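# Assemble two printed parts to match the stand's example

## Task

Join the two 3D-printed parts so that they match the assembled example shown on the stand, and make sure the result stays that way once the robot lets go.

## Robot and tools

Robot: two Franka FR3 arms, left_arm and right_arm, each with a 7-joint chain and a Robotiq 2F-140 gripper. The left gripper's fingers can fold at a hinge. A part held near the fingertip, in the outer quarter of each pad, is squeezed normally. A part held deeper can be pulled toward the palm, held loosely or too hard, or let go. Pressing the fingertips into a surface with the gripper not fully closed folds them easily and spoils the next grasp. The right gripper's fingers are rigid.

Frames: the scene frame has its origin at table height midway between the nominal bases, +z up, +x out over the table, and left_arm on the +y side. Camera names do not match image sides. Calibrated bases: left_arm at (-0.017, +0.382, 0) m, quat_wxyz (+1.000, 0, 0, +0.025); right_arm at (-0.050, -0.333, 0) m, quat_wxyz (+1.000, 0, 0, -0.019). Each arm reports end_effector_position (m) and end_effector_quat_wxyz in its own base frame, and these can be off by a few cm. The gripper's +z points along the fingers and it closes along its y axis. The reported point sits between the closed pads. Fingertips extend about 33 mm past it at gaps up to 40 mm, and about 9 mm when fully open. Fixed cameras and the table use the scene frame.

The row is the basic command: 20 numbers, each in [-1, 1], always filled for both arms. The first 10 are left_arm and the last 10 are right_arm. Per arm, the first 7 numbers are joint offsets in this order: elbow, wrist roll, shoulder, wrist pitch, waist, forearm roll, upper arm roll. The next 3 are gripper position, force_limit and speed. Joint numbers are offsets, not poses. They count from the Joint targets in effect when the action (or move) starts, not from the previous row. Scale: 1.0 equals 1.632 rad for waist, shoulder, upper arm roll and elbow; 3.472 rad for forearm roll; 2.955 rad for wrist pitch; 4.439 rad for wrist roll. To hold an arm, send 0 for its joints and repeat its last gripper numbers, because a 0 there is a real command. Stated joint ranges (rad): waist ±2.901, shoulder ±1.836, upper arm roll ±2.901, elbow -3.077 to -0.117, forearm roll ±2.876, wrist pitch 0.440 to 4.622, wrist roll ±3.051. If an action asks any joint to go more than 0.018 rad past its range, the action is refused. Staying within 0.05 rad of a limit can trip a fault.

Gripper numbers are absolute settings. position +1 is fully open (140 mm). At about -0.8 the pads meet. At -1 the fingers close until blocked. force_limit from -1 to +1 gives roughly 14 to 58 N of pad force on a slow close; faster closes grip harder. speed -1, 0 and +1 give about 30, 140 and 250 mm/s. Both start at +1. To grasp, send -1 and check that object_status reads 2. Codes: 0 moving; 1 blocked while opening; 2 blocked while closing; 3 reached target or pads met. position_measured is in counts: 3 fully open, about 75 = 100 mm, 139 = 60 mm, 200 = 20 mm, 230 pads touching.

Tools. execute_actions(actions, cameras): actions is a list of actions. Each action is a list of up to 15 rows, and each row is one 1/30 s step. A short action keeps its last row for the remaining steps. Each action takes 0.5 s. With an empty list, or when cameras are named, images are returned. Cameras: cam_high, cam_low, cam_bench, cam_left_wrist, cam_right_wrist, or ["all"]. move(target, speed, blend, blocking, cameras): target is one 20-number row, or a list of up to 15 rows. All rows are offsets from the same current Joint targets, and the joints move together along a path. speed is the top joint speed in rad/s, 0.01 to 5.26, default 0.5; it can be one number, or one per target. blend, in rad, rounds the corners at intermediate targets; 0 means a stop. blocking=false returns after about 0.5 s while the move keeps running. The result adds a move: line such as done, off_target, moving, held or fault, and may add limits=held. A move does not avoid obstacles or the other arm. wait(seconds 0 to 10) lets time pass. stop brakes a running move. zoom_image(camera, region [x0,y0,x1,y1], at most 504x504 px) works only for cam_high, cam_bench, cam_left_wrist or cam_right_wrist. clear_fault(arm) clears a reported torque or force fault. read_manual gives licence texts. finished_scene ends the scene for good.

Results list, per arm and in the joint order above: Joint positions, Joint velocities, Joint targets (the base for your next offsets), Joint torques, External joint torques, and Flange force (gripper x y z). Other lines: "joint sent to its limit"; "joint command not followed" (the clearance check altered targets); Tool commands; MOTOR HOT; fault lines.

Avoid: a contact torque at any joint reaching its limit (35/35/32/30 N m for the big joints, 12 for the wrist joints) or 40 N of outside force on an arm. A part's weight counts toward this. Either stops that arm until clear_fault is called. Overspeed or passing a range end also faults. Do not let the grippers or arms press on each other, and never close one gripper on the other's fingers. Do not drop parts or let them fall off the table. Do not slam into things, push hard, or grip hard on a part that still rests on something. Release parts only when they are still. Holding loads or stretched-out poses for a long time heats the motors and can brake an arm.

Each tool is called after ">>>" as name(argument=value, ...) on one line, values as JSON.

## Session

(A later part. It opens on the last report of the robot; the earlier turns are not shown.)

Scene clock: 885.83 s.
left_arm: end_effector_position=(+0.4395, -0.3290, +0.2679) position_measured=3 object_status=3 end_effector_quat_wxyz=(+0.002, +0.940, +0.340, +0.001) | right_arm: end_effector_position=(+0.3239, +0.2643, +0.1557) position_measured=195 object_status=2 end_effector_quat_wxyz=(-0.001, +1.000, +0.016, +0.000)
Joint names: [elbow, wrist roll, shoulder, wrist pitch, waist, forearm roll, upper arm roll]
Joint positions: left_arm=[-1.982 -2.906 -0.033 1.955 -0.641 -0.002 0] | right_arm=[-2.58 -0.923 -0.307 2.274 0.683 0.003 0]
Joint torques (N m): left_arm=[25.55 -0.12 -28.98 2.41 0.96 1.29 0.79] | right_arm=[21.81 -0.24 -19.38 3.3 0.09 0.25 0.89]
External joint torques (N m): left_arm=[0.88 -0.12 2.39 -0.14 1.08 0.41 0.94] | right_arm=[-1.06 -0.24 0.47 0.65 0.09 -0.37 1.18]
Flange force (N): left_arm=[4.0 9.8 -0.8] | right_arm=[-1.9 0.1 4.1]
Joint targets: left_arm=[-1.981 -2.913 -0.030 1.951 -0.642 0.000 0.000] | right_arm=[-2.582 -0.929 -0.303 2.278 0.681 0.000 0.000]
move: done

>>> move(target=[0,0,0,0,0,0,0,1,1,1,-0.0020,0,0.0025,0.0025,0,0,0,-1,-0.1,-1], speed=0.02, cameras=["cam_low","cam_left_wrist","cam_bench"])

>>> zoom_image(camera="cam_low", region=[475, 195, 540, 305])

>>> zoom_image(camera="cam_left_wrist", region=[420, 410, 520, 504])

Scene clock: 894.93 s.
left_arm: end_effector_position=(+0.4395, -0.3290, +0.2679) position_measured=3 object_status=3 end_effector_quat_wxyz=(+0.002, +0.940, +0.340, +0.001) | right_arm: end_effector_position=(+0.3251, +0.2653, +0.1556) position_measured=195 object_status=2 end_effector_quat_wxyz=(-0.003, +1.000, +0.016, +0.002)
Joint names: [elbow, wrist roll, shoulder, wrist pitch, waist, forearm roll, upper arm roll]
Joint positions: left_arm=[-1.982 -2.906 -0.033 1.955 -0.641 -0.002 0] | right_arm=[-2.581 -0.923 -0.306 2.281 0.683 0.003 0]
Joint torques (N m): left_arm=[25.56 -0.15 -29.01 2.42 0.94 1.29 0.81] | right_arm=[20.2 -0.29 -17.29 3.39 0.11 0.26 0.97]
External joint torques (N m): left_arm=[0.79 -0.15 2.44 -0.14 0.79 0.4 0.69] | right_arm=[-2.66 -0.29 2.51 0.72 0.13 -0.36 1.27]
Flange force (N): left_arm=[3.5 9.8 -0.6] | right_arm=[-0.7 -0.9 9.8]
Joint targets: left_arm=[-1.981 -2.913 -0.030 1.951 -0.642 0.000 0.000] | right_arm=[-2.585 -0.929 -0.299 2.286 0.681 0.000 0.000]
move: done
Images, in order (width x height): cam_low 896x504, cam_bench 896x504, cam_left_wrist 896x504.

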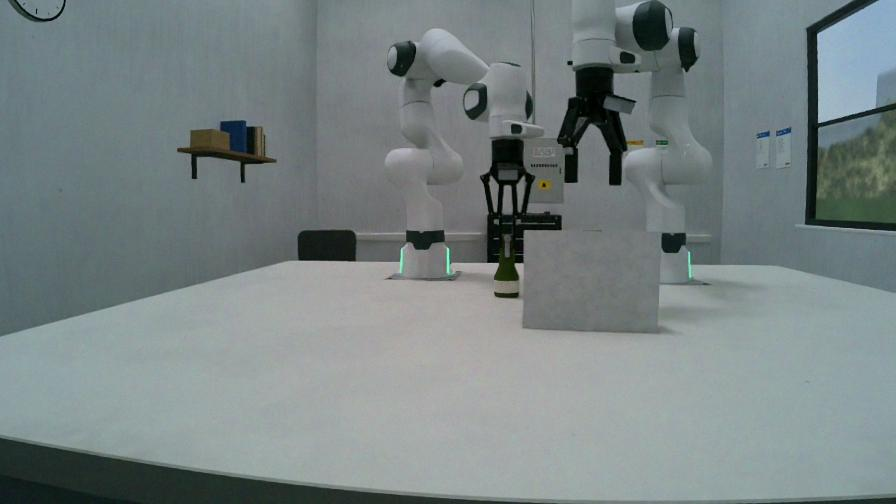

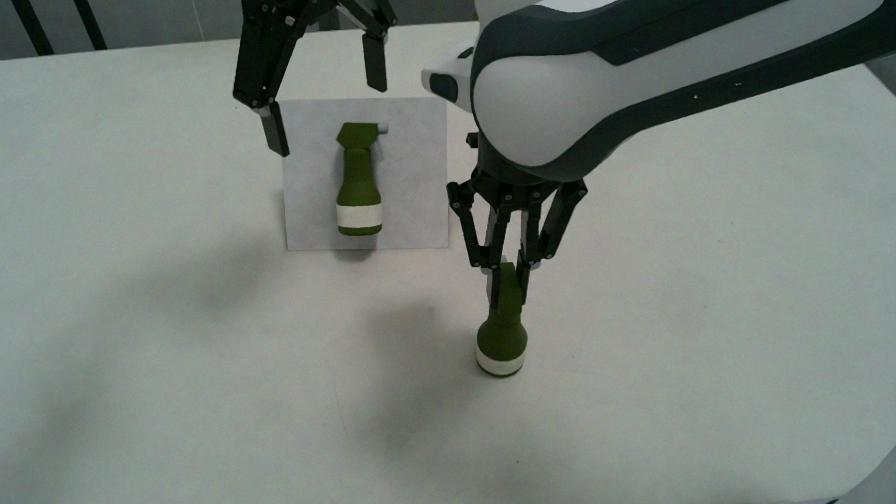

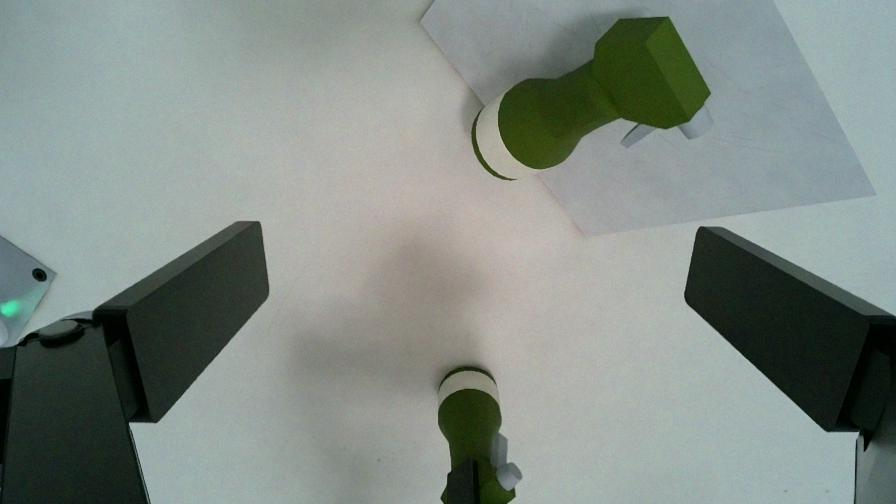

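Scaled by 4.582 from the camera's 896x504 image, which has a finer 1280x720 frame.

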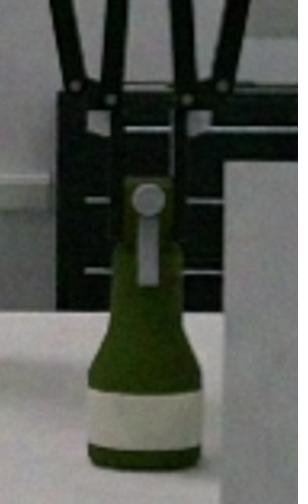

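Scaled by 5.040 from the camera's 896x504 image, which has a finer 1280x720 frame.

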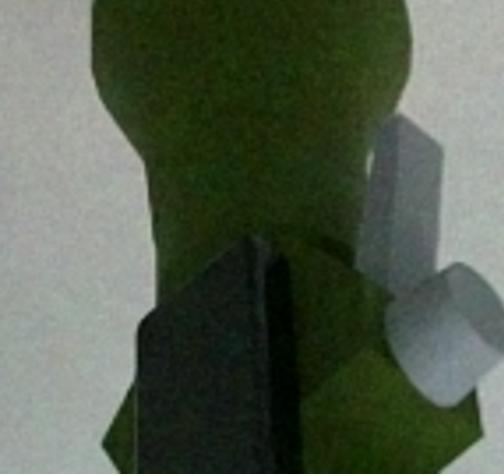

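>>> move(target=[[0,0,0,0,0,0,0,1,1,1,0.0029,0,-0.0036,-0.0036,0,0,0,-1,-0.1,-1],[0,0,0,0,0,0,0,1,1,1,0.0029,0,-0.0036,-0.0036,0,0,0,0.1,-0.1,-1]], speed=0.02, cameras=["cam_low","cam_left_wrist","cam_bench"])

>>> zoom_image(camera="cam_low", region=[475, 195, 540, 305])

>>> zoom_image(camera="cam_left_wrist", region=[410, 350, 540, 504])

Scene clock: 923.97 s.
left_arm: end_effector_position=(+0.4395, -0.3290, +0.2679) position_measured=3 object_status=3 end_effector_quat_wxyz=(+0.002, +0.940, +0.340, +0.001) | right_arm: end_effector_position=(+0.3245, +0.2648, +0.1555) position_measured=117 object_status=0 end_effector_quat_wxyz=(-0.002, +1.000, +0.016, +0.001)
Joint names: [elbow, wrist roll, shoulder, wrist pitch, waist, forearm roll, upper arm roll]
Joint positions: left_arm=[-1.982 -2.906 -0.033 1.955 -0.641 -0.002 0] | right_arm=[-2.58 -0.923 -0.306 2.278 0.683 0.003 0]
Joint torques (N m): left_arm=[25.56 -0.14 -29.01 2.41 0.94 1.29 0.75] | right_arm=[22.6 -0.28 -20.74 2.52 0.1 0.23 0.88]
External joint torques (N m): left_arm=[0.78 -0.14 2.44 -0.15 0.93 0.4 0.78] | right_arm=[-0.19 -0.27 -1.03 -0.12 0.14 -0.39 1.21]
Flange force (N): left_arm=[3.7 9.7 -0.6] | right_arm=[-3.7 1.5 -1.9]
Joint targets: left_arm=[-1.981 -2.913 -0.030 1.951 -0.642 0.000 0.000] | right_arm=[-2.580 -0.929 -0.305 2.275 0.681 0.000 0.000]
move: done
Images, in order (width x height): cam_low 896x504, cam_bench 896x504, cam_left_wrist 896x504.

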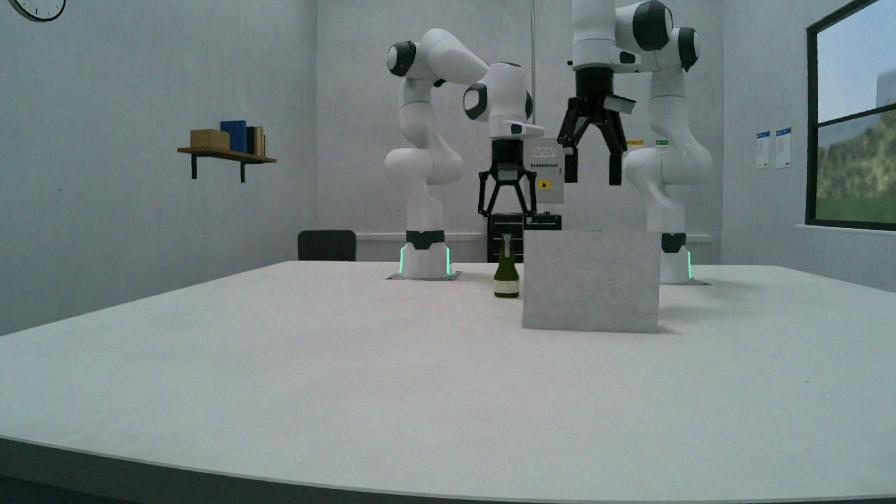

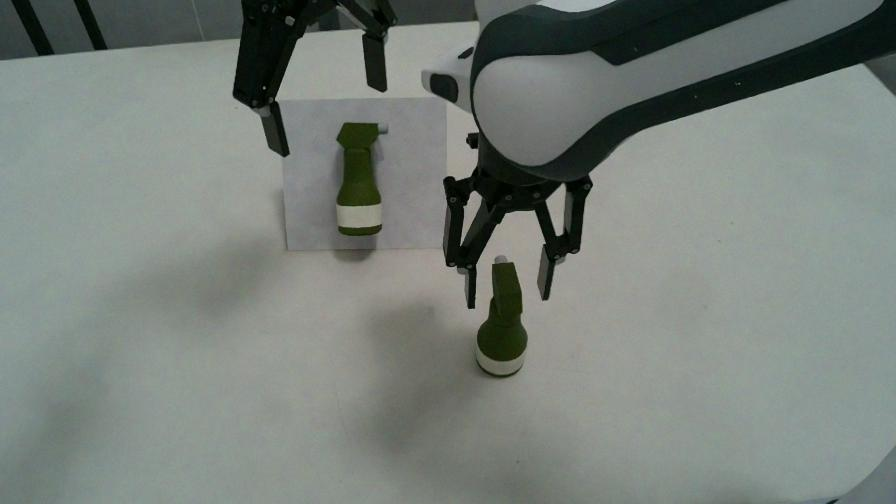

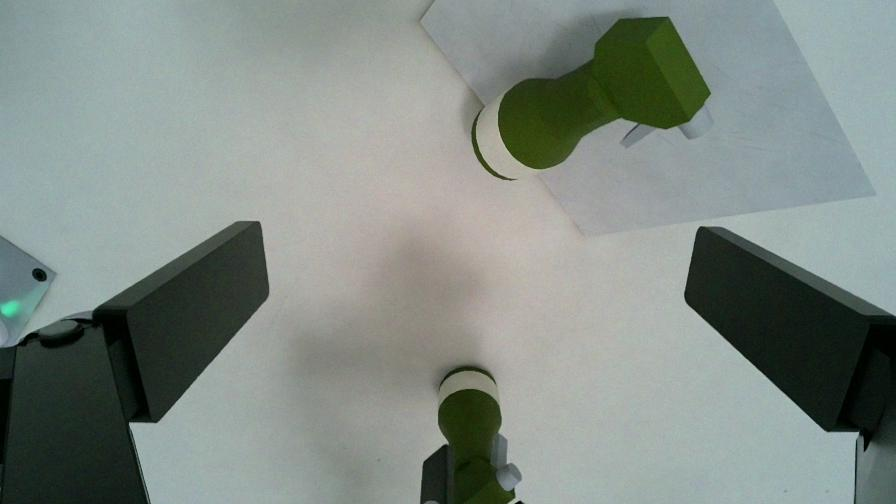

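Scaled by 4.582 from the camera's 896x504 image, which has a finer 1280x720 frame.

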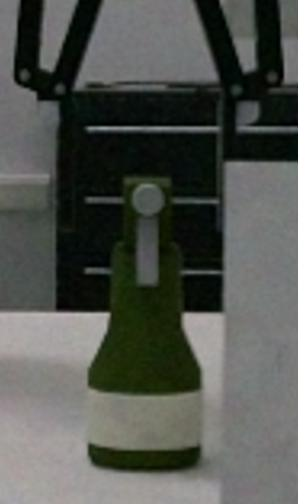

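Scaled by 3.273 from the camera's 896x504 image, which has a finer 1280x720 frame.

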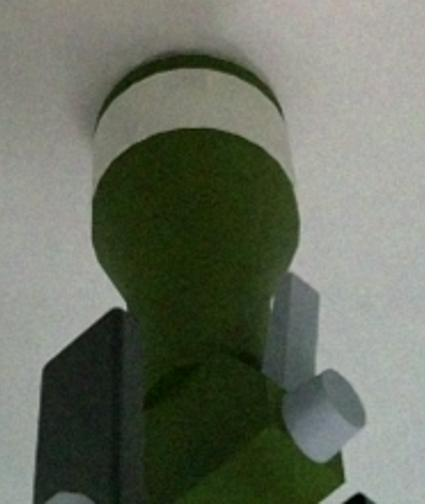

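Released cleanly and seated. Lift the right hand clear.

>>> move(target=[0,0,0,0,0,0,0,1,1,1,0.1018,0,-0.0719,-0.0960,0,0,0,0.1,-0.1,-1], speed=0.15, cameras=["cam_low","cam_left_wrist","cam_bench"])

>>> zoom_image(camera="cam_left_wrist", region=[410, 350, 540, 504])

>>> zoom_image(camera="cam_bench", region=[460, 240, 550, 385])

>>> zoom_image(camera="cam_low", region=[475, 195, 540, 305])

Scene clock: 934.90 s.
left_arm: end_effector_position=(+0.4395, -0.3290, +0.2679) position_measured=3 object_status=3 end_effector_quat_wxyz=(+0.002, +0.940, +0.340, +0.001) | right_arm: end_effector_position=(+0.3240, +0.2646, +0.2540) position_measured=117 object_status=3 end_effector_quat_wxyz=(-0.001, +1.000, +0.017, -0.001)
Joint names: [elbow, wrist roll, shoulder, wrist pitch, waist, forearm roll, upper arm roll]
Joint positions: left_arm=[-1.982 -2.906 -0.033 1.955 -0.641 -0.002 0] | right_arm=[-2.415 -0.923 -0.421 1.995 0.683 0.003 0]
Joint velocities: left_arm=[within noise] | right_arm=[0 0.001 -0.001 -0.003 0 -0.002 -0.001]
Joint torques (N m): left_arm=[25.61 -0.12 -29.02 2.43 0.89 1.3 0.74] | right_arm=[24.76 -0.23 -18.72 2.55 0.05 0.37 0.82]
External joint torques (N m): left_arm=[0.73 -0.12 2.62 -0.15 0.71 0.4 0.59] | right_arm=[0.23 -0.23 -1.22 -0.08 0.01 -0.37 1.15]
Flange force (N): left_arm=[3.4 10.1 -0.4] | right_arm=[-3.2 1.3 -1.5]
Joint targets: left_arm=[-1.981 -2.913 -0.030 1.951 -0.642 0.000 0.000] | right_arm=[-2.414 -0.929 -0.423 1.991 0.681 0.000 0.000]
move: done
Images, in order (width x height): cam_low 896x504, cam_bench 896x504, cam_left_wrist 896x504.

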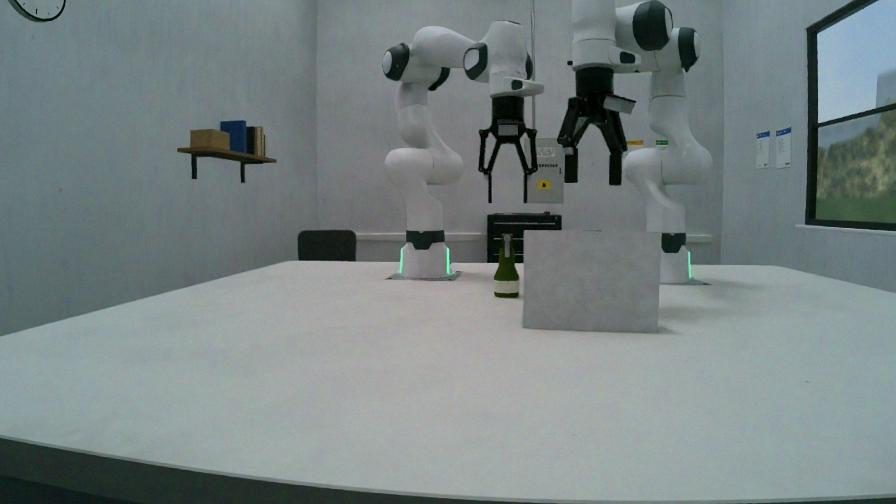

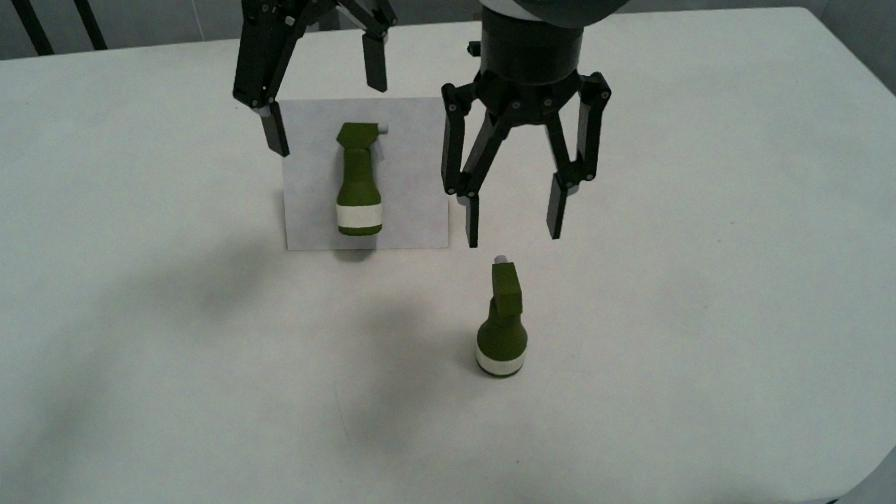

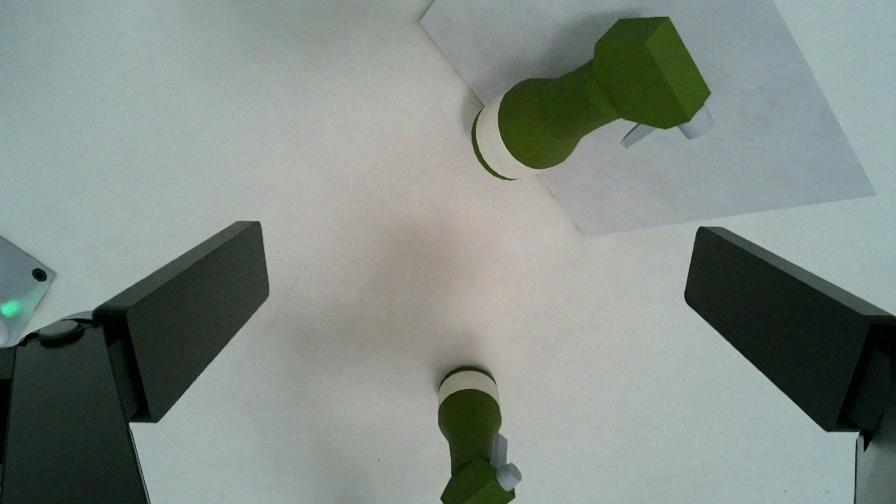

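Scaled by 3.273 from the camera's 896x504 image, which has a finer 1280x720 frame.

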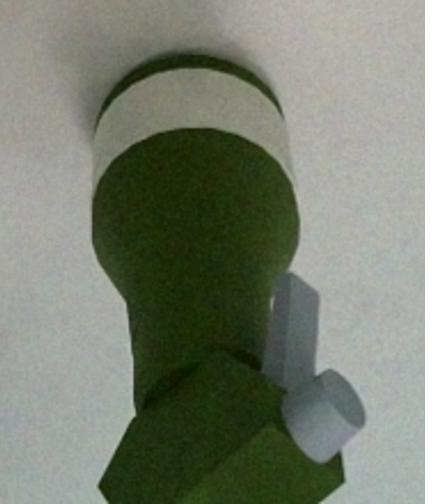

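Scaled by 3.476 from the camera's 896x504 image, which has a finer 1280x720 frame.

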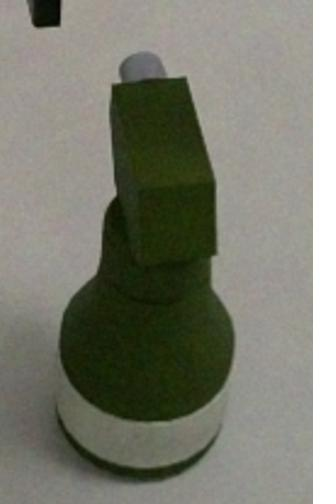

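Scaled by 4.582 from the camera's 896x504 image, which has a finer 1280x720 frame.

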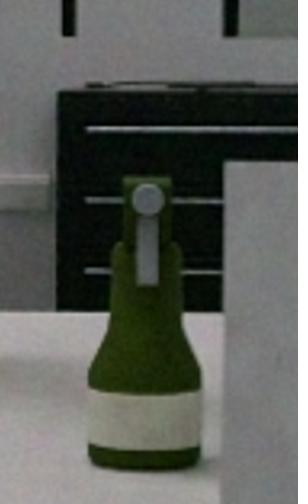

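>>> finished_scene()

The scene is finished: the task was done.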